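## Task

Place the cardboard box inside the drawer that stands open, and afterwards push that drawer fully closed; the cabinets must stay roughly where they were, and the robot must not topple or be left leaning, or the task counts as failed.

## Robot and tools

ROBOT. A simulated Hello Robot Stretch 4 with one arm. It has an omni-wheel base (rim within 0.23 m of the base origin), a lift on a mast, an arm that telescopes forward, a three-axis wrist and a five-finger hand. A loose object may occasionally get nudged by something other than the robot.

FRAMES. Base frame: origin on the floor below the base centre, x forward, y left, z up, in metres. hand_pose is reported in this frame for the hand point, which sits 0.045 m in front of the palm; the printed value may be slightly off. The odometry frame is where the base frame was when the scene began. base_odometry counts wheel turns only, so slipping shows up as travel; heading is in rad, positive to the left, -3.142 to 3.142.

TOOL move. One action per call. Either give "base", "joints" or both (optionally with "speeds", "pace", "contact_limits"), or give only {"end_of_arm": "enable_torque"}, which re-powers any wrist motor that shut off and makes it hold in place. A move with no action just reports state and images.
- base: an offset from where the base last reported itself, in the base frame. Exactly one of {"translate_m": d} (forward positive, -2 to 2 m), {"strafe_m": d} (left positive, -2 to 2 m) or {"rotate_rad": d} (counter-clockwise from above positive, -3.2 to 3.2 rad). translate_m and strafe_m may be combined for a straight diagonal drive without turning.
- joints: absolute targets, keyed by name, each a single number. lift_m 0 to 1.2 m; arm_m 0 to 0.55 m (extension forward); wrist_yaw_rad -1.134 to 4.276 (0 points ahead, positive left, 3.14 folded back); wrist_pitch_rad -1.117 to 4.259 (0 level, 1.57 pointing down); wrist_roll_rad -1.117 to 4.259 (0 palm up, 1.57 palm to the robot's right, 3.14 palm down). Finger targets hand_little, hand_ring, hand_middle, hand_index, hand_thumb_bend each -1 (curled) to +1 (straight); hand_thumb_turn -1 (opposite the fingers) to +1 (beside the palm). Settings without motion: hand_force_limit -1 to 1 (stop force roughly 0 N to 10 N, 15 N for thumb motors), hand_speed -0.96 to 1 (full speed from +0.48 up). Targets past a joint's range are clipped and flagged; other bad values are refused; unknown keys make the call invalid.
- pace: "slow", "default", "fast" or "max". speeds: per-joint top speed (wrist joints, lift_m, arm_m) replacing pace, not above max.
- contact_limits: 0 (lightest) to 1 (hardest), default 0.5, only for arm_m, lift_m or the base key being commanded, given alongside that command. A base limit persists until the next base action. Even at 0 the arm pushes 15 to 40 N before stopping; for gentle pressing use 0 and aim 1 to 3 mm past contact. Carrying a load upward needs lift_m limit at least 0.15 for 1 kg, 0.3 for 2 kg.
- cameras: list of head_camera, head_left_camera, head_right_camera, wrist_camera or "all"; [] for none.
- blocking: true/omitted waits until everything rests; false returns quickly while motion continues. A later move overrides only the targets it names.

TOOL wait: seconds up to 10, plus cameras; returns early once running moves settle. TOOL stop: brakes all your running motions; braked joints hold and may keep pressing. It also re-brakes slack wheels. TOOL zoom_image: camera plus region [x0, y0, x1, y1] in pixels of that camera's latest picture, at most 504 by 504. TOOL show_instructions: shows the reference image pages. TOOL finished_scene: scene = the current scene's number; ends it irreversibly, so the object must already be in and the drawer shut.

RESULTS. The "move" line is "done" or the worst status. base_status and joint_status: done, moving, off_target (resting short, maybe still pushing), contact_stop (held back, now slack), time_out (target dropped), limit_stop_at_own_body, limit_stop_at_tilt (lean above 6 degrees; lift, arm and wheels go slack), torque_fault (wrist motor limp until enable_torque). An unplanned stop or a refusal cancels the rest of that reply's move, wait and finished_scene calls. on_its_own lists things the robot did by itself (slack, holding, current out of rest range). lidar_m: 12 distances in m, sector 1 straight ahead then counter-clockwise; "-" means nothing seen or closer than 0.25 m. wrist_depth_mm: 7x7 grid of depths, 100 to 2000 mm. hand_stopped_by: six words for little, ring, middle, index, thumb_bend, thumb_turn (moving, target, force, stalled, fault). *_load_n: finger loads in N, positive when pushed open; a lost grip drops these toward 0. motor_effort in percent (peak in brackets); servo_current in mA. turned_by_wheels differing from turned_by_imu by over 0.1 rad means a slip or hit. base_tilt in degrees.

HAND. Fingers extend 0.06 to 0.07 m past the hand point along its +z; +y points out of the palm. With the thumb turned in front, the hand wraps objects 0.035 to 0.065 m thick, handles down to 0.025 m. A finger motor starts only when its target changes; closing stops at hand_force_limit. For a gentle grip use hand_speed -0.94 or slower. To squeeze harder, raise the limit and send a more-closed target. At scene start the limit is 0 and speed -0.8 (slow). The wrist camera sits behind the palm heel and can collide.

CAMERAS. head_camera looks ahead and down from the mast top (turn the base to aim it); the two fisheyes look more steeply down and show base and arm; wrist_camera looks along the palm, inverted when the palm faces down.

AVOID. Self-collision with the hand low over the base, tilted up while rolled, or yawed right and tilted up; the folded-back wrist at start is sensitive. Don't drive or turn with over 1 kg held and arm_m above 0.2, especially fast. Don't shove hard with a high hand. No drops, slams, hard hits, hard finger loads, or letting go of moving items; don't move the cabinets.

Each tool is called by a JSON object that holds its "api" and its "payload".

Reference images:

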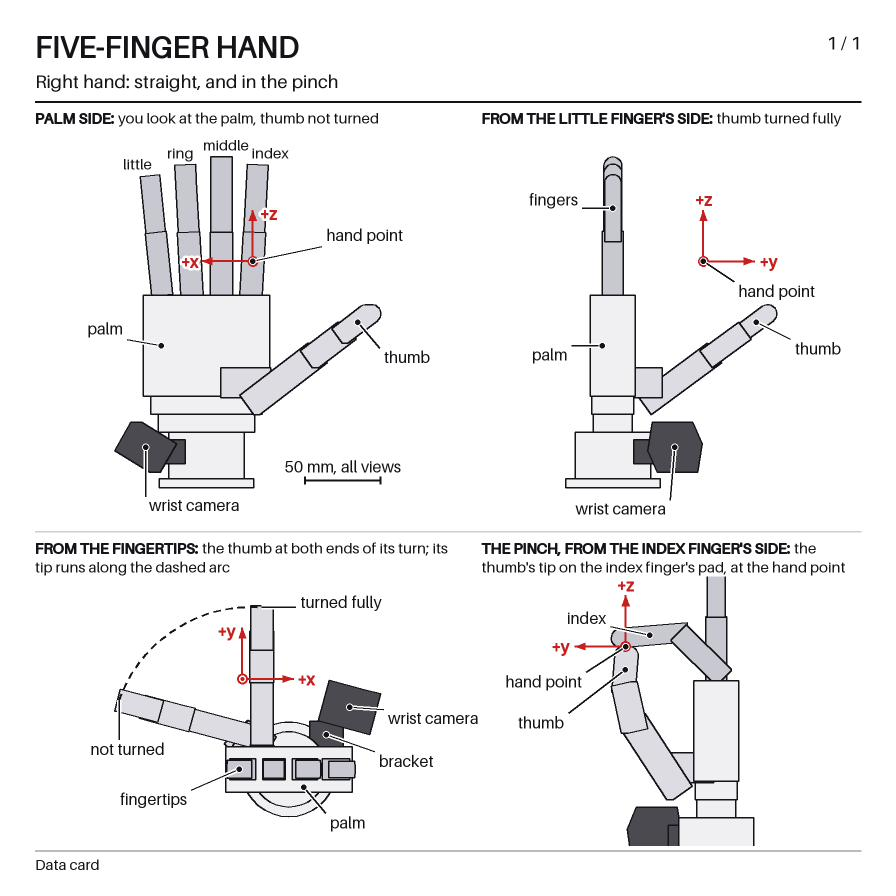

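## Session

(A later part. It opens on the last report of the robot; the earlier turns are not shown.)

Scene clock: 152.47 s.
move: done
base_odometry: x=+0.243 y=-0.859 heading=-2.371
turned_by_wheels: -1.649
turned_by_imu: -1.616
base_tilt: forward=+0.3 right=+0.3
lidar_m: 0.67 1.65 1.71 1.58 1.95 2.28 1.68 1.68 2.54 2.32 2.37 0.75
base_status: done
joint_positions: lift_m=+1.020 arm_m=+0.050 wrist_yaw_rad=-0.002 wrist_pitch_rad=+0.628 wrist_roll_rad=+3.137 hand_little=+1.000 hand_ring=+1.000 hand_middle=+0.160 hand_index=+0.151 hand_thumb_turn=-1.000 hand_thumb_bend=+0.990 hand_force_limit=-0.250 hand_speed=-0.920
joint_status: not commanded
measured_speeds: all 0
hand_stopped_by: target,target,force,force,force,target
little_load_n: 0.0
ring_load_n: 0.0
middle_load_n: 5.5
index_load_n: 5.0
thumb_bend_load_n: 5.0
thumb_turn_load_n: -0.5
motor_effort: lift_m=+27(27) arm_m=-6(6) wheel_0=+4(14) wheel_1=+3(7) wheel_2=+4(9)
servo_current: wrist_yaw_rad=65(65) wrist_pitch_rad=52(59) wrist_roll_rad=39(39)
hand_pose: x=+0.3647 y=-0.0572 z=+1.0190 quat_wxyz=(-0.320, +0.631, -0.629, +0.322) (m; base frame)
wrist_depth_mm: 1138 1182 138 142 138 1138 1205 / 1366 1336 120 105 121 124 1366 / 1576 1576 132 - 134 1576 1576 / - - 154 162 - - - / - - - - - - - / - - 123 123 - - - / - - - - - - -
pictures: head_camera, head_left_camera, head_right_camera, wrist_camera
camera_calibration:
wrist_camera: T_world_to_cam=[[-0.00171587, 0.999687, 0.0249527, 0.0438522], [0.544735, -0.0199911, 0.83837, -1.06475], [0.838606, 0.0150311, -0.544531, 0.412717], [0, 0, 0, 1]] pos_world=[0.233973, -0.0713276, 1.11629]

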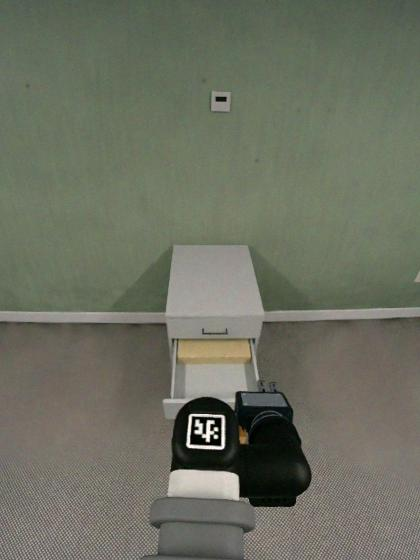

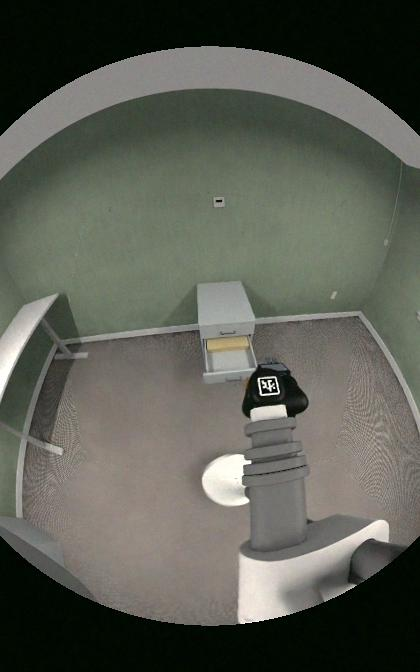

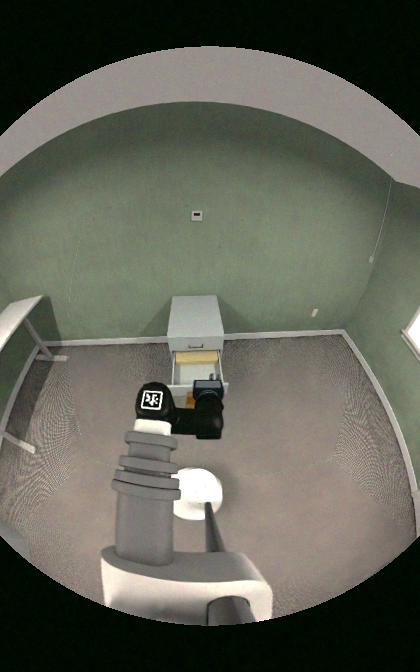

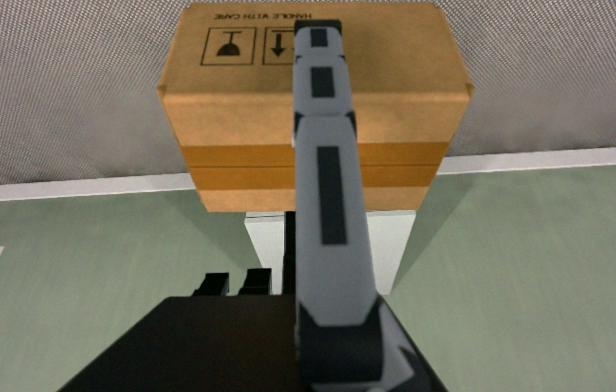

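{"api": "move", "payload": {"base": {"rotate_rad": 0.07}, "pace": "slow"}}

{"api": "move", "payload": {"base": {"translate_m": 0.15, "strafe_m": -0.04}, "joints": {"wrist_pitch_rad": 0.78, "lift_m": 0.95}, "speeds": {"wrist_pitch_rad": 0.5}, "cameras": ["head_camera", "head_left_camera"]}}

{"api": "move", "payload": {"joints": {"arm_m": 0.4, "lift_m": 0.75}, "cameras": ["wrist_camera", "head_right_camera"]}}

Scene clock: 196.17 s.
move: done
base_odometry: x=+0.243 y=-0.859 heading=-2.302
turned_by_wheels: +0.069
turned_by_imu: +0.067
base_tilt: forward=+0.3 right=+0.4
lidar_m: 0.68 1.68 1.66 1.58 1.93 2.23 1.67 1.70 2.48 2.33 2.30 0.73
base_status: done
joint_positions: lift_m=+1.020 arm_m=+0.050 wrist_yaw_rad=-0.002 wrist_pitch_rad=+0.628 wrist_roll_rad=+3.137 hand_little=+1.000 hand_ring=+1.000 hand_middle=+0.160 hand_index=+0.151 hand_thumb_turn=-1.000 hand_thumb_bend=+0.990 hand_force_limit=-0.250 hand_speed=-0.920
joint_status: not commanded
measured_speeds: all 0
hand_stopped_by: target,target,force,force,force,target
little_load_n: -0.5
ring_load_n: 0.0
middle_load_n: 5.5
index_load_n: 5.0
thumb_bend_load_n: 5.5
thumb_turn_load_n: -0.5
motor_effort: lift_m=+27(27) arm_m=-5(6) wheel_0=-3(7) wheel_1=-2(5) wheel_2=-3(5)
servo_current: wrist_yaw_rad=59(72) wrist_pitch_rad=46(52) wrist_roll_rad=39(39)
hand_pose: x=+0.3647 y=-0.0571 z=+1.0190 quat_wxyz=(-0.320, +0.631, -0.629, +0.322) (m; base frame)
wrist_depth_mm: 1160 1160 138 142 138 1182 1160 / 1336 1366 120 105 121 124 1397 / 1537 1537 132 - 134 1756 1661 / - - 154 162 - - - / - - - - - - - / - - 123 123 - - - / - - - - - - -
pictures: none

Scene clock: 198.00 s.
move: done
base_odometry: x=+0.113 y=-0.944 heading=-2.301
turned_by_wheels: +0.000
turned_by_imu: +0.000
base_tilt: forward=+0.4 right=+0.4
lidar_m: 0.52 0.59 1.71 1.62 2.05 2.38 1.79 1.85 2.41 2.28 2.11 0.57
base_status: done
joint_positions: lift_m=+0.950 arm_m=+0.050 wrist_yaw_rad=-0.002 wrist_pitch_rad=+0.781 wrist_roll_rad=+3.137 hand_little=+1.000 hand_ring=+1.000 hand_middle=+0.160 hand_index=+0.151 hand_thumb_turn=-1.000 hand_thumb_bend=+0.990 hand_force_limit=-0.250 hand_speed=-0.920
joint_status: all done
measured_speeds: all 0
hand_stopped_by: target,target,force,force,force,target
little_load_n: 0.0
ring_load_n: 0.0
middle_load_n: 5.5
index_load_n: 5.0
thumb_bend_load_n: 5.5
thumb_turn_load_n: -0.5
motor_effort: lift_m=+19(25) arm_m=-5(6) wheel_0=+3(15) wheel_1=+0(3) wheel_2=-2(16)
servo_current: wrist_yaw_rad=59(72) wrist_pitch_rad=39(59) wrist_roll_rad=46(46)
hand_pose: x=+0.3358 y=-0.0571 z=+0.9298 quat_wxyz=(-0.271, +0.653, -0.652, +0.273) (m; base frame)
wrist_depth_mm: 1008 1008 138 142 138 1025 1042 / 1118 1138 120 105 120 124 1182 / 1281 1336 132 - 134 1366 1336 / 1499 1499 161 162 - 1537 1499 / - - - - - - - / - - 123 123 - - - / - - - - - - -
pictures: head_camera, head_left_camera

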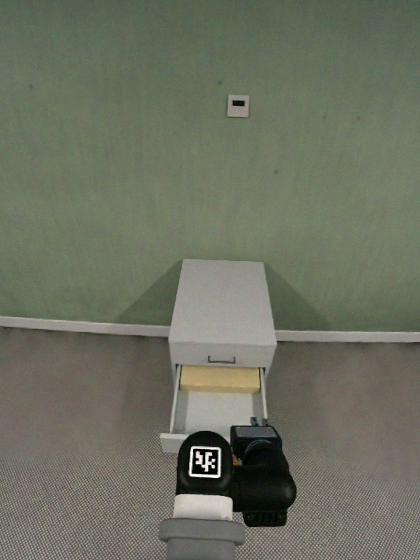

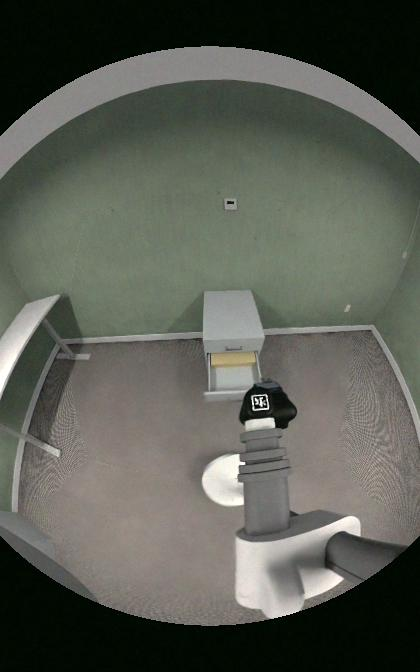

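Scene clock: 200.17 s.
move: done
base_odometry: x=+0.113 y=-0.944 heading=-2.302
turned_by_wheels: +0.000
turned_by_imu: +0.000
base_tilt: forward=+0.4 right=+0.3
lidar_m: 0.49 0.55 1.70 1.62 2.08 2.38 1.80 1.85 2.44 2.27 2.13 0.57
base_status: not commanded
joint_positions: lift_m=+0.750 arm_m=+0.400 wrist_yaw_rad=-0.002 wrist_pitch_rad=+0.781 wrist_roll_rad=+3.137 hand_little=+1.000 hand_ring=+1.000 hand_middle=+0.160 hand_index=+0.151 hand_thumb_turn=-1.000 hand_thumb_bend=+0.990 hand_force_limit=-0.250 hand_speed=-0.920
joint_status: all done
measured_speeds: all 0
hand_stopped_by: target,target,force,force,force,target
little_load_n: 0.0
ring_load_n: 0.0
middle_load_n: 5.5
index_load_n: 5.0
thumb_bend_load_n: 5.0
thumb_turn_load_n: -0.5
motor_effort: lift_m=+19(19) arm_m=+6(9) wheel_0=+3(4) wheel_1=+0(1) wheel_2=-3(3)
servo_current: wrist_yaw_rad=59(72) wrist_pitch_rad=46(46) wrist_roll_rad=33(46)
hand_pose: x=+0.6855 y=-0.0570 z=+0.7298 quat_wxyz=(-0.271, +0.653, -0.652, +0.273) (m; base frame)
wrist_depth_mm: 798 809 137 141 138 820 831 / 904 917 120 105 121 124 946 / 1025 1042 132 - 134 1060 1078 / 1160 1118 155 162 - - 1229 / - 357 353 173 - 362 - / - - 124 123 - - - / - - - - - - -
pictures: head_right_camera, wrist_camera
camera_calibration:
wrist_camera: T_world_to_cam=[[0.00173689, 0.999679, 0.0252605, 0.0488479], [0.66612, -0.019997, 0.745576, -1.01254], [0.745843, 0.0155315, -0.665941, 0.13837], [0, 0, 0, 1]] pos_world=[0.571189, -0.0712292, 0.845842]

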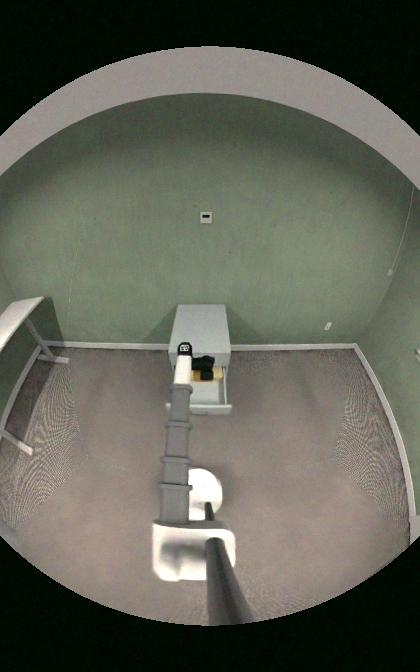

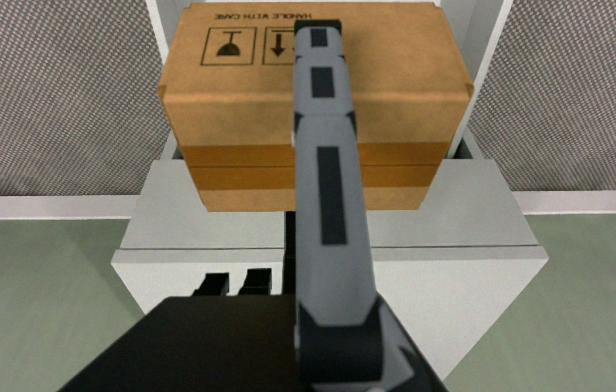

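{"api": "move", "payload": {"joints": {"arm_m": 0.415, "lift_m": 0.56}, "pace": "slow", "contact_limits": {"lift_m": 0.1}, "cameras": ["wrist_camera", "head_camera", "head_left_camera"]}}

Scene clock: 218.97 s.
move: done
base_odometry: x=+0.113 y=-0.944 heading=-2.302
turned_by_wheels: +0.000
turned_by_imu: -0.001
base_tilt: forward=+0.4 right=+0.5
lidar_m: 0.53 0.57 1.69 1.62 2.09 2.34 1.79 1.86 2.42 2.27 2.08 0.57
base_status: not commanded
joint_positions: lift_m=+0.560 arm_m=+0.415 wrist_yaw_rad=-0.002 wrist_pitch_rad=+0.781 wrist_roll_rad=+3.137 hand_little=+1.000 hand_ring=+1.000 hand_middle=+0.160 hand_index=+0.151 hand_thumb_turn=-1.000 hand_thumb_bend=+0.990 hand_force_limit=-0.250 hand_speed=-0.920
joint_status: all done
measured_speeds: all 0
hand_stopped_by: target,target,force,force,force,target
little_load_n: 0.0
ring_load_n: 0.0
middle_load_n: 5.5
index_load_n: 5.0
thumb_bend_load_n: 5.5
thumb_turn_load_n: 0.0
motor_effort: lift_m=+18(19) arm_m=+5(9) wheel_0=+3(4) wheel_1=+0(1) wheel_2=-2(3)
servo_current: wrist_yaw_rad=52(72) wrist_pitch_rad=46(46) wrist_roll_rad=33(46)
contact_limits: lift_m 0.1
hand_pose: x=+0.7005 y=-0.0570 z=+0.5398 quat_wxyz=(-0.271, +0.653, -0.652, +0.273) (m; base frame)
wrist_depth_mm: - - 137 142 138 - - / 707 - 120 105 121 121 277 / 798 - 132 - 134 - 291 / 917 - 155 162 - - 322 / - 359 - - - 370 - / - - 123 123 - - - / - - - - - - -
pictures: head_camera, head_left_camera, wrist_camera
camera_calibration:
wrist_camera: T_world_to_cam=[[0.00173689, 0.999679, 0.0252605, 0.0536188], [0.66612, -0.019997, 0.745576, -0.880952], [0.745843, 0.0155315, -0.665941, 0.000720218], [0, 0, 0, 1]] pos_world=[0.586189, -0.0712292, 0.655942]

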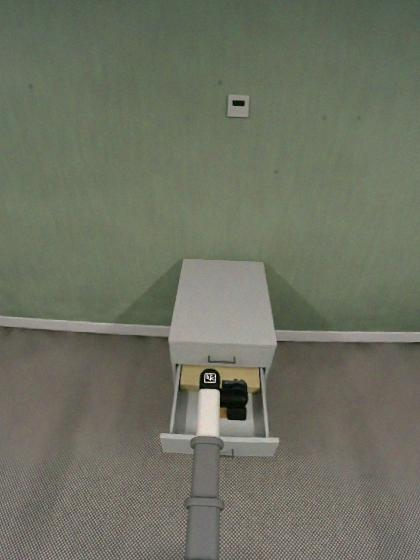

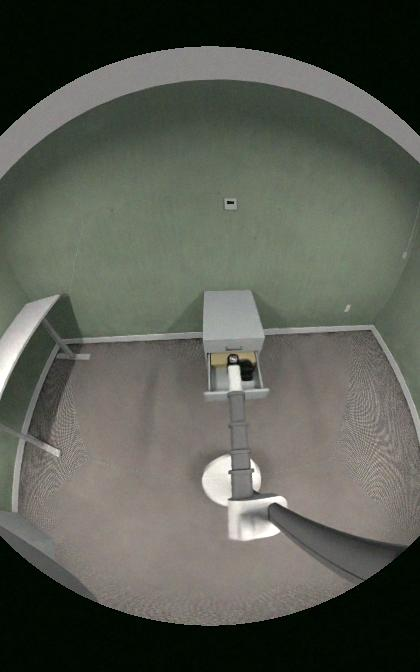

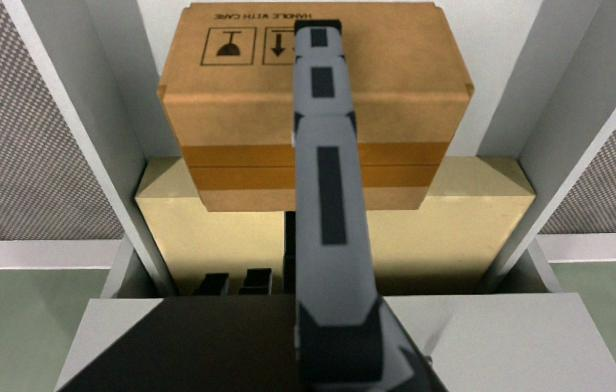

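{"api": "move", "payload": {"joints": {"lift_m": 0.495}, "pace": "slow", "contact_limits": {"lift_m": 0.1}, "cameras": ["wrist_camera", "head_right_camera"]}}

Scene clock: 229.13 s.
move: done
base_odometry: x=+0.113 y=-0.944 heading=-2.302
turned_by_wheels: +0.000
turned_by_imu: -0.001
base_tilt: forward=+0.3 right=+0.4
lidar_m: 0.52 0.60 1.69 1.62 2.06 2.36 1.80 1.86 2.42 2.27 2.09 0.57
base_status: not commanded
joint_positions: lift_m=+0.495 arm_m=+0.415 wrist_yaw_rad=-0.002 wrist_pitch_rad=+0.781 wrist_roll_rad=+3.137 hand_little=+1.000 hand_ring=+1.000 hand_middle=+0.160 hand_index=+0.151 hand_thumb_turn=-1.000 hand_thumb_bend=+0.990 hand_force_limit=-0.250 hand_speed=-0.920
joint_status: all done
measured_speeds: all 0
hand_stopped_by: target,target,force,force,force,target
little_load_n: 0.0
ring_load_n: 0.0
middle_load_n: 5.5
index_load_n: 5.0
thumb_bend_load_n: 5.5
thumb_turn_load_n: -0.5
motor_effort: lift_m=+18(19) arm_m=+5(6) wheel_0=+3(4) wheel_1=+0(1) wheel_2=-3(3)
servo_current: wrist_yaw_rad=39(65) wrist_pitch_rad=33(46) wrist_roll_rad=33(46)
contact_limits: lift_m 0.1
hand_pose: x=+0.7005 y=-0.0570 z=+0.4748 quat_wxyz=(-0.271, +0.653, -0.652, +0.273) (m; base frame)
wrist_depth_mm: - - 137 142 138 - - / - - 120 105 121 121 - / - - 132 - 134 - - / - - 154 162 - - - / 946 - - - - - 277 / - - 123 124 - - 314 / - - - - - - -
pictures: head_right_camera, wrist_camera
camera_calibration:
wrist_camera: T_world_to_cam=[[0.00173689, 0.999679, 0.0252605, 0.0552608], [0.66612, -0.019997, 0.745576, -0.832489], [0.745843, 0.0155315, -0.665941, -0.042566], [0, 0, 0, 1]] pos_world=[0.586189, -0.0712292, 0.590942]

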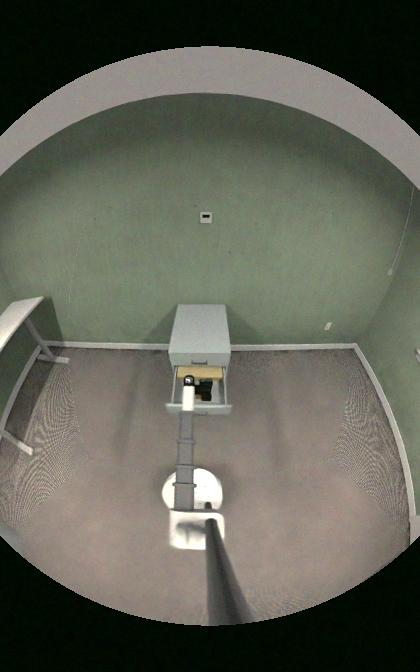

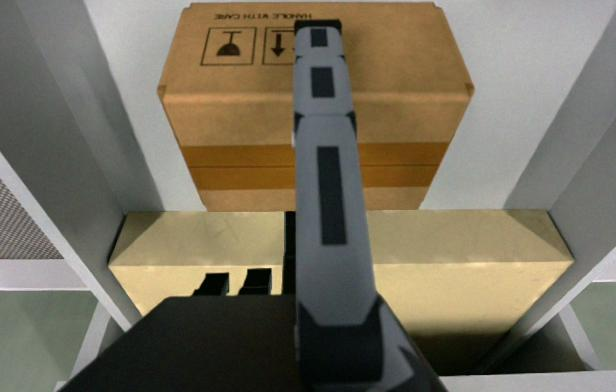

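{"api": "move", "payload": {"joints": {"lift_m": 0.471}, "pace": "slow", "contact_limits": {"lift_m": 0.05}, "cameras": ["wrist_camera"]}}

Scene clock: 241.20 s.
move: done
base_odometry: x=+0.113 y=-0.944 heading=-2.302
turned_by_wheels: +0.000
turned_by_imu: -0.001
base_tilt: forward=+0.4 right=+0.3
lidar_m: 0.53 0.56 1.68 1.62 2.06 2.38 1.79 1.87 2.43 2.29 2.10 0.58
base_status: not commanded
joint_positions: lift_m=+0.471 arm_m=+0.415 wrist_yaw_rad=-0.002 wrist_pitch_rad=+0.781 wrist_roll_rad=+3.137 hand_little=+1.000 hand_ring=+1.000 hand_middle=+0.160 hand_index=+0.151 hand_thumb_turn=-1.000 hand_thumb_bend=+0.990 hand_force_limit=-0.250 hand_speed=-0.920
joint_status: all done
measured_speeds: all 0
hand_stopped_by: target,target,force,force,force,target
little_load_n: 0.0
ring_load_n: 0.0
middle_load_n: 5.5
index_load_n: 5.0
thumb_bend_load_n: 5.0
thumb_turn_load_n: 0.0
motor_effort: lift_m=+19(19) arm_m=+6(6) wheel_0=+3(3) wheel_1=+1(1) wheel_2=-3(3)
servo_current: wrist_yaw_rad=52(72) wrist_pitch_rad=39(39) wrist_roll_rad=33(46)
contact_limits: lift_m 0.05
hand_pose: x=+0.7005 y=-0.0570 z=+0.4508 quat_wxyz=(-0.271, +0.653, -0.652, +0.273) (m; base frame)
wrist_depth_mm: - - 137 142 138 - - / - - 120 105 121 121 - / - - 132 - 134 - - / - - 155 162 - - - / - - - - - - - / - - 123 123 - - - / - - - - - - -
pictures: wrist_camera
camera_calibration:
wrist_camera: T_world_to_cam=[[0.00173689, 0.999679, 0.0252605, 0.055867], [0.66612, -0.019997, 0.745576, -0.814596], [0.745843, 0.0155315, -0.665941, -0.0585486], [0, 0, 0, 1]] pos_world=[0.586189, -0.0712292, 0.566942]

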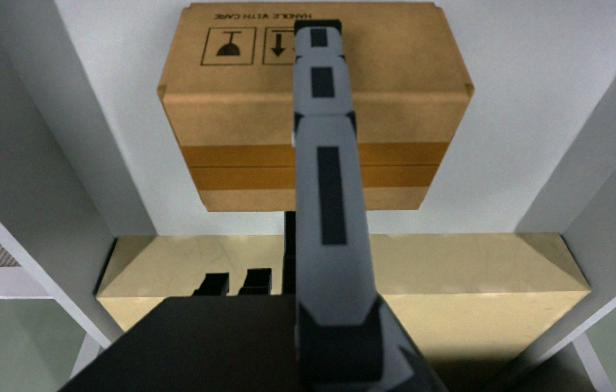

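{"api": "move", "payload": {"joints": {"lift_m": 0.464}, "speeds": {"lift_m": 0.03}, "contact_limits": {"lift_m": 0.05}, "cameras": ["wrist_camera"]}}

Scene clock: 246.73 s.
move: done
base_odometry: x=+0.113 y=-0.944 heading=-2.302
turned_by_wheels: +0.000
turned_by_imu: +0.000
base_tilt: forward=+0.3 right=+0.4
lidar_m: 0.52 0.57 1.70 1.61 2.08 2.38 1.79 1.87 2.43 2.29 2.08 0.57
base_status: not commanded
joint_positions: lift_m=+0.465 arm_m=+0.415 wrist_yaw_rad=-0.002 wrist_pitch_rad=+0.781 wrist_roll_rad=+3.138 hand_little=+1.000 hand_ring=+1.000 hand_middle=+0.160 hand_index=+0.151 hand_thumb_turn=-1.000 hand_thumb_bend=+0.990 hand_force_limit=-0.250 hand_speed=-0.920
joint_status: all done
measured_speeds: all 0
hand_stopped_by: target,target,force,force,force,target
little_load_n: 0.0
ring_load_n: 0.0
middle_load_n: 5.5
index_load_n: 3.5
thumb_bend_load_n: 5.5
thumb_turn_load_n: -0.5
motor_effort: lift_m=+14(18) arm_m=+6(6) wheel_0=+3(4) wheel_1=+0(1) wheel_2=-3(3)
servo_current: wrist_yaw_rad=52(59) wrist_pitch_rad=39(39) wrist_roll_rad=33(46)
contact_limits: lift_m 0.05
hand_pose: x=+0.7005 y=-0.0570 z=+0.4442 quat_wxyz=(-0.271, +0.653, -0.652, +0.273) (m; base frame)
wrist_depth_mm: - - 134 142 138 - - / - - 120 105 121 121 - / - - 131 - 135 - - / - - 153 160 - - - / - - - - - - - / - - 123 123 - - - / - - - - - - -
pictures: wrist_camera
camera_calibration:
wrist_camera: T_world_to_cam=[[0.00193927, 0.999673, 0.0254818, 0.0557902], [0.666119, -0.0202968, 0.745569, -0.809693], [0.745843, 0.015528, -0.665941, -0.0629444], [0, 0, 0, 1]] pos_world=[0.58619, -0.0712288, 0.560343]

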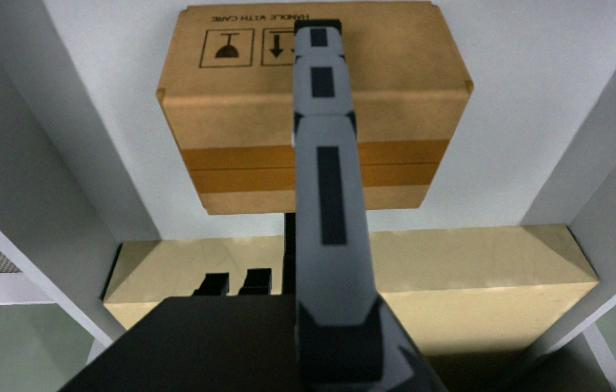

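{"api": "move", "payload": {"joints": {"hand_speed": -0.9, "hand_index": 0.45, "hand_middle": 0.45}, "cameras": ["wrist_camera"]}}

Scene clock: 254.80 s.
move: done
base_odometry: x=+0.113 y=-0.944 heading=-2.302
turned_by_wheels: +0.000
turned_by_imu: -0.001
base_tilt: forward=+0.2 right=+0.3
lidar_m: 0.53 0.60 1.68 1.63 2.08 2.37 1.78 1.86 2.45 2.29 2.13 0.57
base_status: not commanded
joint_positions: lift_m=+0.464 arm_m=+0.415 wrist_yaw_rad=-0.002 wrist_pitch_rad=+0.781 wrist_roll_rad=+3.138 hand_little=+1.000 hand_ring=+1.000 hand_middle=+0.450 hand_index=+0.450 hand_thumb_turn=-1.000 hand_thumb_bend=+0.988 hand_force_limit=-0.250 hand_speed=-0.900
joint_status: all done
measured_speeds: all 0
hand_stopped_by: target,target,target,target,force,target
little_load_n: 0.0
ring_load_n: 0.0
middle_load_n: 0.0
index_load_n: 0.0
thumb_bend_load_n: 0.0
thumb_turn_load_n: 0.0
motor_effort: lift_m=+18(18) arm_m=+6(6) wheel_0=+3(4) wheel_1=+0(1) wheel_2=-3(3)
servo_current: wrist_yaw_rad=52(72) wrist_pitch_rad=39(46) wrist_roll_rad=33(46)
contact_limits: lift_m 0.05
hand_pose: x=+0.7005 y=-0.0570 z=+0.4439 quat_wxyz=(-0.271, +0.653, -0.652, +0.273) (m; base frame)
wrist_depth_mm: - - 143 137 143 - - / - - 123 106 125 - - / - - 134 135 138 - - / - - 155 156 - - - / - - - - - - - / - - 123 123 - - - / - - - - - - 319
pictures: wrist_camera
camera_calibration:
wrist_camera: T_world_to_cam=[[0.00194115, 0.999673, 0.0254802, 0.0558001], [0.666174, -0.0202958, 0.74552, -0.809399], [0.745794, 0.0155271, -0.665996, -0.0631511], [0, 0, 0, 1]] pos_world=[0.58619, -0.0712288, 0.559943]

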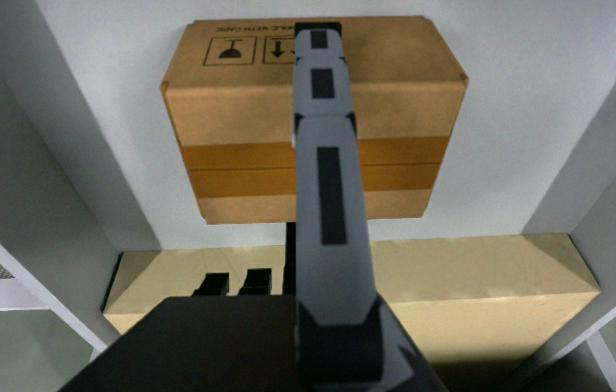

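{"api": "move", "payload": {"joints": {"arm_m": 0.409, "lift_m": 0.52}, "pace": "slow", "cameras": ["wrist_camera"]}}

{"api": "move", "payload": {"joints": {"lift_m": 0.78}, "cameras": ["wrist_camera"]}}

Scene clock: 260.10 s.
move: done
base_odometry: x=+0.113 y=-0.944 heading=-2.302
turned_by_wheels: +0.000
turned_by_imu: -0.001
base_tilt: forward=+0.4 right=+0.3
lidar_m: 0.52 0.56 1.70 1.62 2.07 2.39 1.81 1.84 2.41 2.29 2.09 0.57
base_status: not commanded
joint_positions: lift_m=+0.520 arm_m=+0.409 wrist_yaw_rad=-0.002 wrist_pitch_rad=+0.781 wrist_roll_rad=+3.138 hand_little=+1.000 hand_ring=+1.000 hand_middle=+0.450 hand_index=+0.450 hand_thumb_turn=-1.000 hand_thumb_bend=+0.988 hand_force_limit=-0.250 hand_speed=-0.900
joint_status: all done
measured_speeds: all 0
hand_stopped_by: target,target,target,target,force,target
little_load_n: 0.0
ring_load_n: 0.0
middle_load_n: 0.0
index_load_n: 0.0
thumb_bend_load_n: 0.0
thumb_turn_load_n: 0.0
motor_effort: lift_m=+26(28) arm_m=-6(8) wheel_0=+3(3) wheel_1=+0(1) wheel_2=-3(3)
servo_current: wrist_yaw_rad=52(72) wrist_pitch_rad=33(46) wrist_roll_rad=39(46)
hand_pose: x=+0.6948 y=-0.0570 z=+0.4992 quat_wxyz=(-0.271, +0.653, -0.652, +0.273) (m; base frame)
wrist_depth_mm: - - 166 171 169 - - / - - 178 171 - - - / - - 202 - - - - / 866 - - - - - 296 / 960 - - - - - 306 / - - 123 123 - 375 336 / - - - - - - -
pictures: wrist_camera
camera_calibration:
wrist_camera: T_world_to_cam=[[0.00194115, 0.999673, 0.0254802, 0.0544021], [0.666174, -0.0202958, 0.74552, -0.84683], [0.745794, 0.0155271, -0.665996, -0.0220705], [0, 0, 0, 1]] pos_world=[0.58049, -0.0712288, 0.615243]

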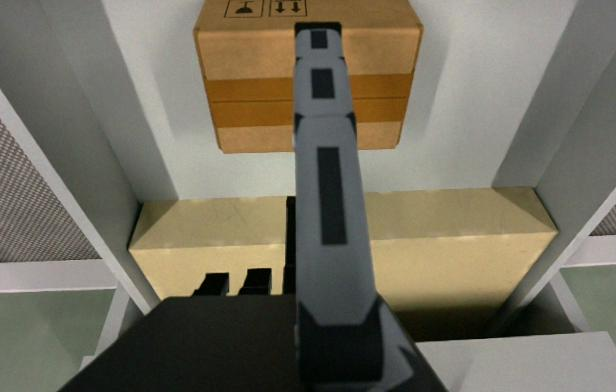

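Scene clock: 262.23 s.
move: done
base_odometry: x=+0.113 y=-0.944 heading=-2.302
turned_by_wheels: +0.000
turned_by_imu: +0.000
base_tilt: forward=+0.3 right=+0.3
lidar_m: 0.53 0.55 1.70 1.63 2.07 2.37 1.80 1.86 2.43 2.29 2.11 0.58
base_status: not commanded
joint_positions: lift_m=+0.780 arm_m=+0.409 wrist_yaw_rad=-0.002 wrist_pitch_rad=+0.781 wrist_roll_rad=+3.138 hand_little=+1.000 hand_ring=+1.000 hand_middle=+0.450 hand_index=+0.450 hand_thumb_turn=-1.000 hand_thumb_bend=+0.988 hand_force_limit=-0.250 hand_speed=-0.900
joint_status: all done
measured_speeds: all 0
hand_stopped_by: target,target,target,target,force,target
little_load_n: 0.0
ring_load_n: 0.0
middle_load_n: 0.0
index_load_n: 0.0
thumb_bend_load_n: 0.0
thumb_turn_load_n: 0.0
motor_effort: lift_m=+26(30) arm_m=-6(6) wheel_0=+3(4) wheel_1=+1(1) wheel_2=-2(3)
servo_current: wrist_yaw_rad=59(65) wrist_pitch_rad=33(46) wrist_roll_rad=39(39)
hand_pose: x=+0.6948 y=-0.0570 z=+0.7592 quat_wxyz=(-0.271, +0.653, -0.652, +0.273) (m; base frame)
wrist_depth_mm: 831 842 - - - 878 866 / 931 931 - 106 - 960 991 / 1042 1060 - - - 1060 1118 / 1160 1138 - - - - - / - - - - - - - / - - 123 123 - - - / - - - - - - -
pictures: wrist_camera
camera_calibration:
wrist_camera: T_world_to_cam=[[0.00194115, 0.999673, 0.0254802, 0.0477773], [0.666174, -0.0202958, 0.74552, -1.04066], [0.745794, 0.0155271, -0.665996, 0.151088], [0, 0, 0, 1]] pos_world=[0.58049, -0.0712288, 0.875243]

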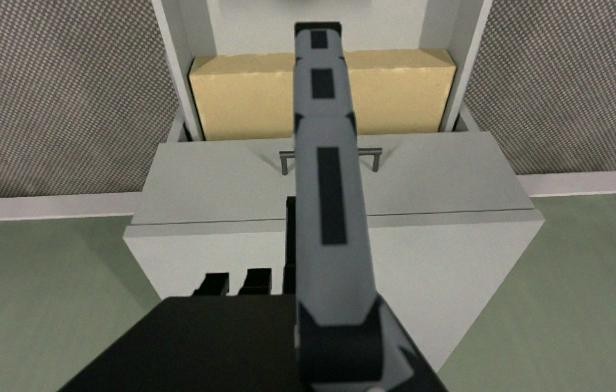

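{"api": "move", "payload": {"joints": {"arm_m": 0.0, "hand_speed": -0.5, "hand_index": -1.0, "hand_middle": -1.0, "hand_ring": -1.0, "hand_little": -1.0}}}

{"api": "move", "payload": {"base": {"translate_m": 0.1, "strafe_m": 0.041}, "joints": {"wrist_pitch_rad": 1.0, "lift_m": 0.6}}}

{"api": "move", "payload": {"joints": {"lift_m": 0.486}, "cameras": ["all"]}}

Scene clock: 279.53 s.
move: done
base_odometry: x=+0.113 y=-0.944 heading=-2.302
turned_by_wheels: +0.000
turned_by_imu: -0.001
base_tilt: forward=+0.2 right=+0.4
lidar_m: 0.53 0.62 1.70 1.60 2.08 2.38 1.81 1.84 2.43 2.27 2.11 0.56
base_status: not commanded
joint_positions: lift_m=+0.780 arm_m=+0.000 wrist_yaw_rad=-0.002 wrist_pitch_rad=+0.781 wrist_roll_rad=+3.138 hand_little=-1.000 hand_ring=-1.000 hand_middle=-1.000 hand_index=-1.000 hand_thumb_turn=-1.000 hand_thumb_bend=+0.988 hand_force_limit=-0.250 hand_speed=-0.500
joint_status: all done
measured_speeds: all 0
hand_stopped_by: target,target,target,target,force,target
little_load_n: 0.5
ring_load_n: 0.0
middle_load_n: 0.0
index_load_n: 0.0
thumb_bend_load_n: 0.0
thumb_turn_load_n: 0.0
motor_effort: lift_m=+26(26) arm_m=-6(8) wheel_0=+3(3) wheel_1=+0(1) wheel_2=-2(3)
servo_current: wrist_yaw_rad=59(72) wrist_pitch_rad=39(46) wrist_roll_rad=33(46)
hand_pose: x=+0.2859 y=-0.0570 z=+0.7592 quat_wxyz=(-0.271, +0.653, -0.652, +0.273) (m; base frame)
wrist_depth_mm: 831 820 842 831 831 866 866 / 946 931 960 904 991 991 976 / 1060 1078 1042 - - 1118 1138 / 1229 1255 118 - - 1281 1336 / 1464 1430 144 - - 1499 1464 / - - 124 123 - - - / - - - - - - -
pictures: none

Scene clock: 281.37 s.
move: done
base_odometry: x=+0.077 y=-1.046 heading=-2.301
turned_by_wheels: +0.000
turned_by_imu: +0.000
base_tilt: forward=+0.3 right=+0.4
lidar_m: 0.40 0.48 1.65 1.57 2.10 2.50 1.91 1.97 2.47 2.33 1.95 0.48
base_status: done
joint_positions: lift_m=+0.600 arm_m=+0.000 wrist_yaw_rad=-0.002 wrist_pitch_rad=+0.999 wrist_roll_rad=+3.138 hand_little=-1.000 hand_ring=-1.000 hand_middle=-1.000 hand_index=-1.000 hand_thumb_turn=-1.000 hand_thumb_bend=+0.988 hand_force_limit=-0.250 hand_speed=-0.500
joint_status: all done
measured_speeds: all 0
hand_stopped_by: target,target,target,target,force,target
little_load_n: 0.0
ring_load_n: 0.0
middle_load_n: 0.0
index_load_n: 0.0
thumb_bend_load_n: 0.0
thumb_turn_load_n: 0.0
motor_effort: lift_m=+18(24) arm_m=-5(6) wheel_0=+3(8) wheel_1=+3(13) wheel_2=-4(15)
servo_current: wrist_yaw_rad=59(72) wrist_pitch_rad=39(65) wrist_roll_rad=26(46)
hand_pose: x=+0.2401 y=-0.0569 z=+0.5597 quat_wxyz=(-0.199, +0.679, -0.678, +0.200) (m; base frame)
wrist_depth_mm: 627 640 634 634 640 654 654 / 676 691 683 668 707 707 699 / 750 750 750 759 - 768 778 / 820 820 798 113 - 831 866 / 904 904 144 - - 946 960 / 1025 - 124 123 - 1008 1078 / 1205 - - - - - 1205
pictures: none

Scene clock: 282.87 s.
move: done
base_odometry: x=+0.077 y=-1.046 heading=-2.301
turned_by_wheels: +0.000
turned_by_imu: +0.000
base_tilt: forward=+0.3 right=+0.4
lidar_m: 0.42 0.49 1.66 1.57 2.10 2.48 1.90 1.99 2.47 2.32 1.96 0.45
base_status: not commanded
joint_positions: lift_m=+0.486 arm_m=+0.000 wrist_yaw_rad=-0.002 wrist_pitch_rad=+0.999 wrist_roll_rad=+3.138 hand_little=-1.000 hand_ring=-1.000 hand_middle=-1.000 hand_index=-1.000 hand_thumb_turn=-1.000 hand_thumb_bend=+0.988 hand_force_limit=-0.250 hand_speed=-0.500
joint_status: all done
measured_speeds: all 0
hand_stopped_by: target,target,target,target,force,target
little_load_n: 0.0
ring_load_n: 0.0
middle_load_n: 0.0
index_load_n: 0.0
thumb_bend_load_n: 0.0
thumb_turn_load_n: 0.0
motor_effort: lift_m=+18(19) arm_m=-6(6) wheel_0=+3(3) wheel_1=+3(4) wheel_2=-4(5)
servo_current: wrist_yaw_rad=65(65) wrist_pitch_rad=33(46) wrist_roll_rad=33(39)
hand_pose: x=+0.2401 y=-0.0569 z=+0.4457 quat_wxyz=(-0.199, +0.679, -0.678, +0.200) (m; base frame)
wrist_depth_mm: 521 535 539 525 525 539 544 / 569 574 574 564 591 591 585 / 621 627 634 634 - 640 647 / 683 683 661 113 - 715 723 / 768 778 144 - - 798 798 / 866 831 124 123 - 878 917 / 960 - - - - - 1025
pictures: head_camera, head_left_camera, head_right_camera, wrist_camera
camera_calibration:
wrist_camera: T_world_to_cam=[[0.00732887, 0.999667, 0.024758, 0.0556269], [0.811931, -0.0204011, 0.583397, -0.466741], [0.583708, 0.0158262, -0.81181, 0.385389], [0, 0, 0, 1]] pos_world=[0.1536, -0.0712296, 0.583781]

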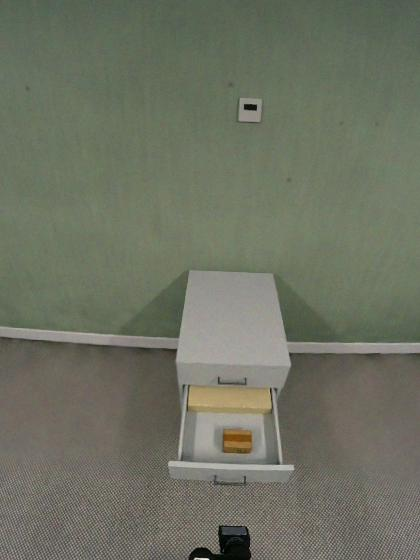

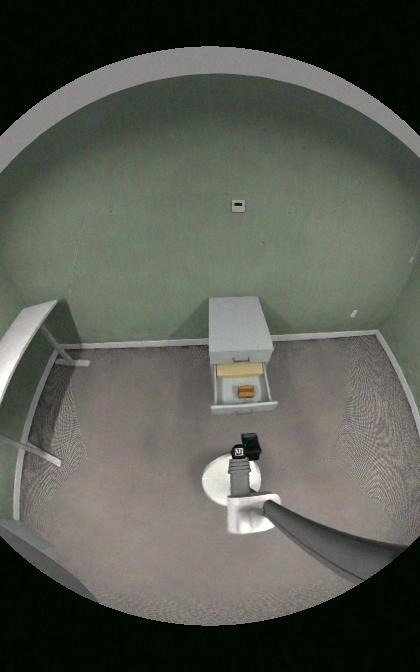

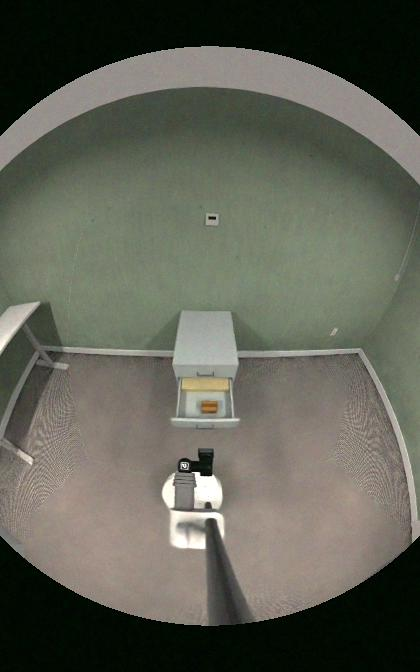

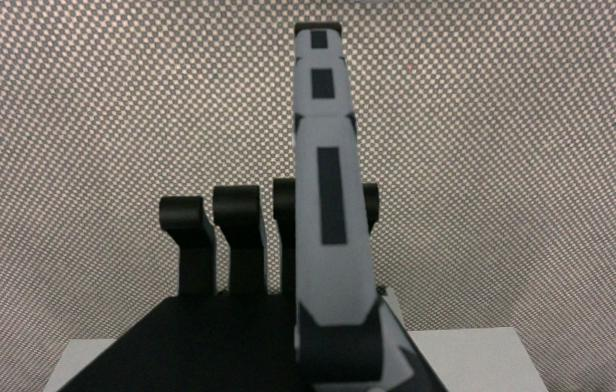

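{"api": "move", "payload": {"joints": {"arm_m": 0.28}, "pace": "slow", "contact_limits": {"arm_m": 0.1}, "cameras": ["head_camera", "wrist_camera"]}}

Scene clock: 289.20 s.
move: done
base_odometry: x=+0.077 y=-1.046 heading=-2.302
turned_by_wheels: +0.000
turned_by_imu: -0.001
base_tilt: forward=+0.4 right=+0.4
lidar_m: 0.54 1.40 1.64 1.58 2.10 2.49 1.91 1.97 2.47 2.32 1.95 0.58
base_status: not commanded
joint_positions: lift_m=+0.486 arm_m=+0.280 wrist_yaw_rad=-0.002 wrist_pitch_rad=+1.004 wrist_roll_rad=+3.138 hand_little=-1.000 hand_ring=-1.000 hand_middle=-1.000 hand_index=-1.000 hand_thumb_turn=-1.000 hand_thumb_bend=+0.988 hand_force_limit=-0.250 hand_speed=-0.500
joint_status: all done
measured_speeds: all 0
hand_stopped_by: target,target,target,target,force,target
little_load_n: 0.0
ring_load_n: 0.0
middle_load_n: 0.0
index_load_n: 0.0
thumb_bend_load_n: 0.0
thumb_turn_load_n: 0.0
motor_effort: lift_m=+18(19) arm_m=+6(8) wheel_0=+2(3) wheel_1=+3(4) wheel_2=-4(5)
servo_current: wrist_yaw_rad=46(72) wrist_pitch_rad=46(46) wrist_roll_rad=33(46)
contact_limits: arm_m 0.1
hand_pose: x=+0.5186 y=-0.0569 z=+0.4453 quat_wxyz=(-0.197, +0.680, -0.678, +0.198) (m; base frame)
wrist_depth_mm: 521 530 530 521 525 539 535 / 569 569 569 559 574 591 585 / 621 615 627 634 - 634 640 / 237 236 123 113 - 231 231 / 192 193 144 - - 190 189 / 168 158 124 123 - 161 160 / 144 - - - - 147 149
pictures: head_camera, wrist_camera
camera_calibration:
wrist_camera: T_world_to_cam=[[0.00753743, 0.999665, 0.0247778, 0.0534756], [0.814897, -0.0205015, 0.579243, -0.692373], [0.579556, 0.0158254, -0.814779, 0.226037], [0, 0, 0, 1]] pos_world=[0.432809, -0.0712294, 0.583897]

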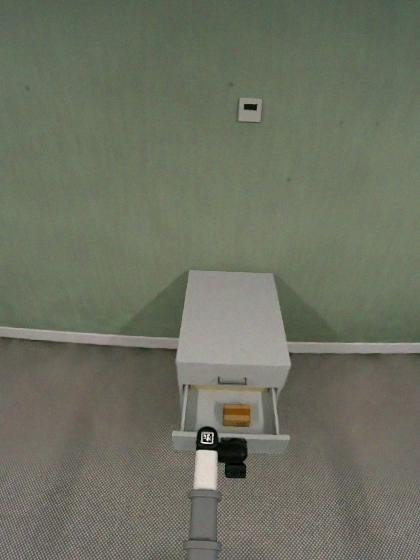

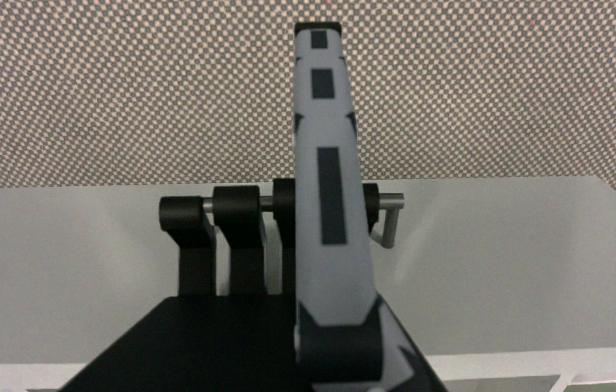

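{"api": "move", "payload": {"joints": {"arm_m": 0.45}, "pace": "slow", "contact_limits": {"arm_m": 0.1}}}

{"api": "move", "payload": {"joints": {"arm_m": 0.5}, "speeds": {"arm_m": 0.05}, "contact_limits": {"arm_m": 0.1}, "cameras": ["all"]}}

Scene clock: 297.03 s.
move: done
base_odometry: x=+0.077 y=-1.046 heading=-2.302
turned_by_wheels: +0.000
turned_by_imu: -0.001
base_tilt: forward=+0.4 right=+0.4
lidar_m: 0.73 1.40 1.67 1.59 2.08 2.49 1.90 1.98 2.47 2.33 1.96 0.74
base_status: not commanded
joint_positions: lift_m=+0.486 arm_m=+0.450 wrist_yaw_rad=-0.002 wrist_pitch_rad=+1.004 wrist_roll_rad=+3.138 hand_little=-1.000 hand_ring=-1.000 hand_middle=-1.000 hand_index=-1.000 hand_thumb_turn=-1.000 hand_thumb_bend=+0.988 hand_force_limit=-0.250 hand_speed=-0.500
joint_status: all done
measured_speeds: all 0
hand_stopped_by: target,target,target,target,force,target
little_load_n: 0.0
ring_load_n: 0.0
middle_load_n: 0.0
index_load_n: 0.0
thumb_bend_load_n: 0.0
thumb_turn_load_n: 0.0
motor_effort: lift_m=+18(19) arm_m=+6(10) wheel_0=+2(3) wheel_1=+2(3) wheel_2=-4(5)
servo_current: wrist_yaw_rad=52(78) wrist_pitch_rad=39(52) wrist_roll_rad=39(39)
contact_limits: arm_m 0.1
hand_pose: x=+0.6886 y=-0.0569 z=+0.4453 quat_wxyz=(-0.197, +0.680, -0.678, +0.198) (m; base frame)
wrist_depth_mm: 521 525 525 521 525 530 539 / 564 559 569 106 580 585 580 / 609 375 373 - - 413 640 / 236 235 123 113 - 232 231 / 193 192 144 - - 190 189 / 168 158 124 123 - 160 160 / 144 - - - - 147 147
pictures: none

Scene clock: 298.43 s.
move: contact_stop
base_odometry: x=+0.077 y=-1.046 heading=-2.302
turned_by_wheels: +0.000
turned_by_imu: +0.000
base_tilt: forward=+0.3 right=+0.3
lidar_m: 0.76 1.40 1.66 1.58 2.10 2.49 1.90 1.99 2.45 2.33 1.95 0.79
base_status: not commanded
joint_positions: lift_m=+0.486 arm_m=+0.496 wrist_yaw_rad=-0.004 wrist_pitch_rad=+1.012 wrist_roll_rad=+3.138 hand_little=-1.000 hand_ring=-1.000 hand_middle=-1.000 hand_index=-1.000 hand_thumb_turn=-1.000 hand_thumb_bend=+0.988 hand_force_limit=-0.250 hand_speed=-0.500
joint_status: arm_m contact_stop (moved +0.046 of +0.050)
measured_speeds: all 0
hand_stopped_by: target,target,target,target,force,target
little_load_n: 0.0
ring_load_n: 0.0
middle_load_n: 0.0
index_load_n: 0.0
thumb_bend_load_n: 0.0
thumb_turn_load_n: 0.0
on_its_own: arm_m is slack since a contact_stop (your +0.500 is given up)
motor_effort: lift_m=+18(19) arm_m=+0(11) wheel_0=+2(3) wheel_1=+2(3) wheel_2=-5(5)
servo_current: wrist_yaw_rad=65(65) wrist_pitch_rad=59(65) wrist_roll_rad=33(46)
contact_limits: arm_m 0.1
hand_pose: x=+0.7329 y=-0.0571 z=+0.4448 quat_wxyz=(-0.194, +0.680, -0.680, +0.196) (m; base frame)
wrist_depth_mm: 525 525 530 525 521 539 530 / 564 549 549 106 - 564 585 / 591 310 291 287 304 301 609 / 239 238 119 113 - 235 233 / 195 195 144 - - 191 191 / 169 159 124 123 - 161 160 / 145 - - - - 143 143
pictures: head_camera, head_left_camera, head_right_camera, wrist_camera
camera_calibration:
wrist_camera: T_world_to_cam=[[0.0100164, 0.999644, 0.0247203, 0.0502702], [0.819004, -0.0223848, 0.573351, -0.867209], [0.573701, 0.0145031, -0.818937, 0.107393], [0, 0, 0, 1]] pos_world=[0.648132, -0.0712221, 0.58392]

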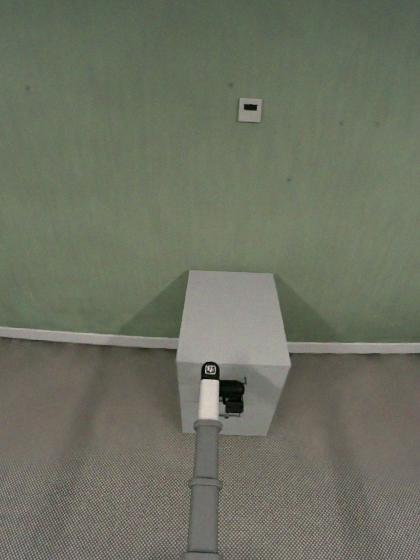

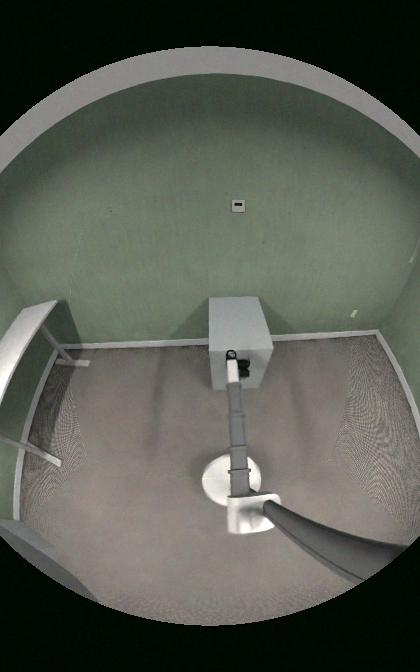

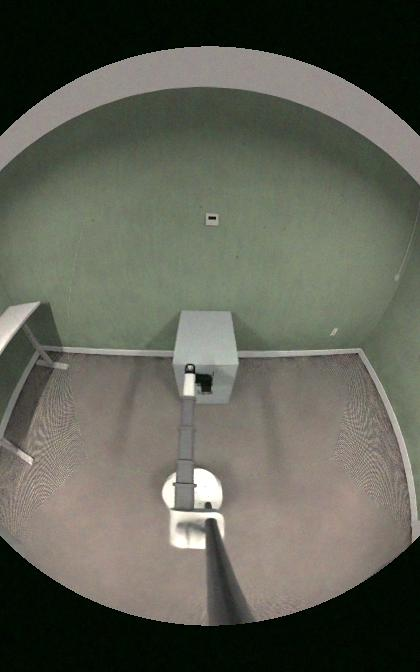

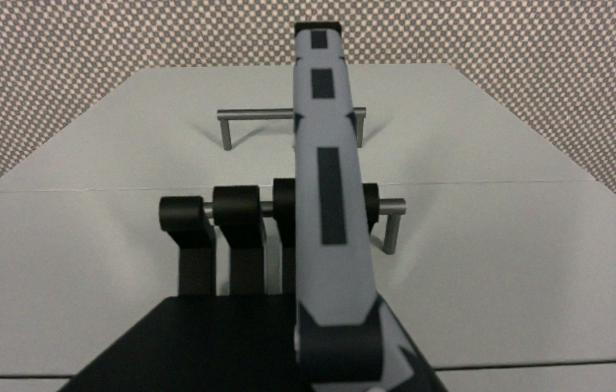

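{"api": "move", "payload": {"joints": {"arm_m": 0.2}, "cameras": ["head_camera", "wrist_camera"]}}

{"api": "zoom_image", "payload": {"camera": "head_camera", "region": [160, 340, 310, 460]}}

Scene clock: 305.07 s.
move: done
base_odometry: x=+0.077 y=-1.046 heading=-2.301
turned_by_wheels: +0.000
turned_by_imu: -0.001
base_tilt: forward=+0.4 right=+0.4
lidar_m: 0.73 1.39 1.65 1.58 2.09 2.51 1.91 1.99 2.47 2.32 1.96 0.80
base_status: not commanded
joint_positions: lift_m=+0.486 arm_m=+0.200 wrist_yaw_rad=-0.002 wrist_pitch_rad=+1.005 wrist_roll_rad=+3.138 hand_little=-1.000 hand_ring=-1.000 hand_middle=-1.000 hand_index=-1.000 hand_thumb_turn=-1.000 hand_thumb_bend=+0.988 hand_force_limit=-0.250 hand_speed=-0.500
joint_status: all done
measured_speeds: all 0
hand_stopped_by: target,target,target,target,force,target
little_load_n: 0.0
ring_load_n: 0.0
middle_load_n: 0.0
index_load_n: 0.0
thumb_bend_load_n: 0.0
thumb_turn_load_n: 0.0
motor_effort: lift_m=+18(19) arm_m=-6(9) wheel_0=+3(3) wheel_1=+2(3) wheel_2=-4(5)
servo_current: wrist_yaw_rad=59(72) wrist_pitch_rad=46(65) wrist_roll_rad=39(39)
hand_pose: x=+0.4386 y=-0.0570 z=+0.4452 quat_wxyz=(-0.197, +0.680, -0.678, +0.198) (m; base frame)
wrist_depth_mm: 521 525 530 521 525 535 535 / 564 574 574 559 585 585 591 / 621 621 627 634 - 640 647 / 676 691 668 113 - 707 715 / 759 759 144 - - 788 798 / 854 820 123 123 - 891 904 / 946 - - - - - 1008
pictures: head_camera, wrist_camera
camera_calibration:
wrist_camera: T_world_to_cam=[[0.00797922, 0.999663, 0.0246935, 0.0539687], [0.81547, -0.0207972, 0.578426, -0.627096], [0.578745, 0.0155214, -0.815361, 0.272891], [0, 0, 0, 1]] pos_world=[0.353013, -0.071228, 0.5839]

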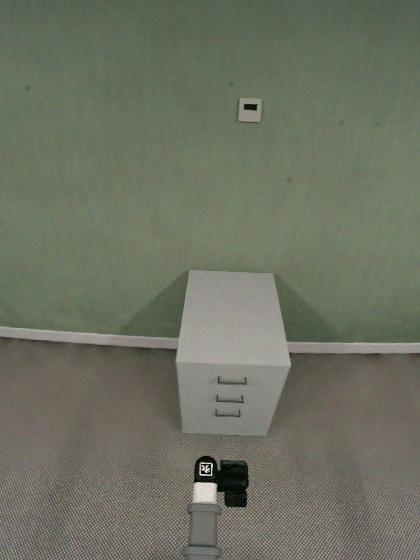

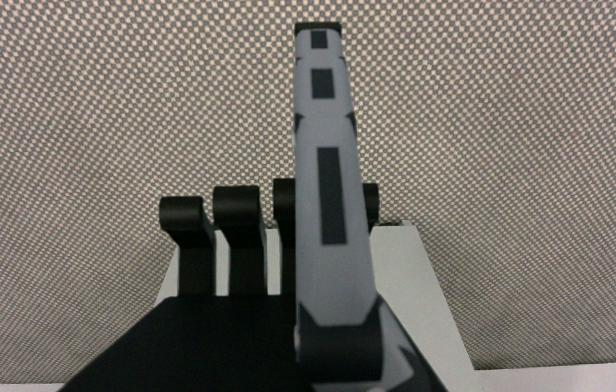

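Scaled by 3.360 from the camera's 420x560 image, which has a finer 1200x1600 frame.

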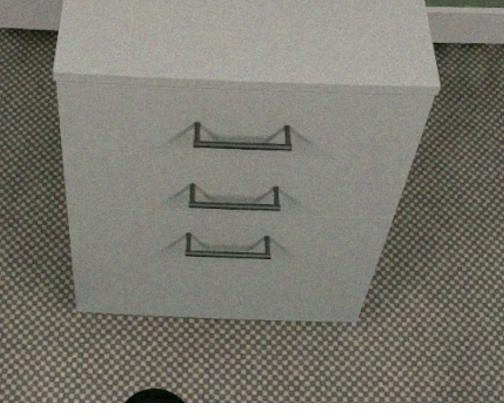

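{"api": "finished_scene", "payload": {"scene": 2}}

The scene is finished: the task was done.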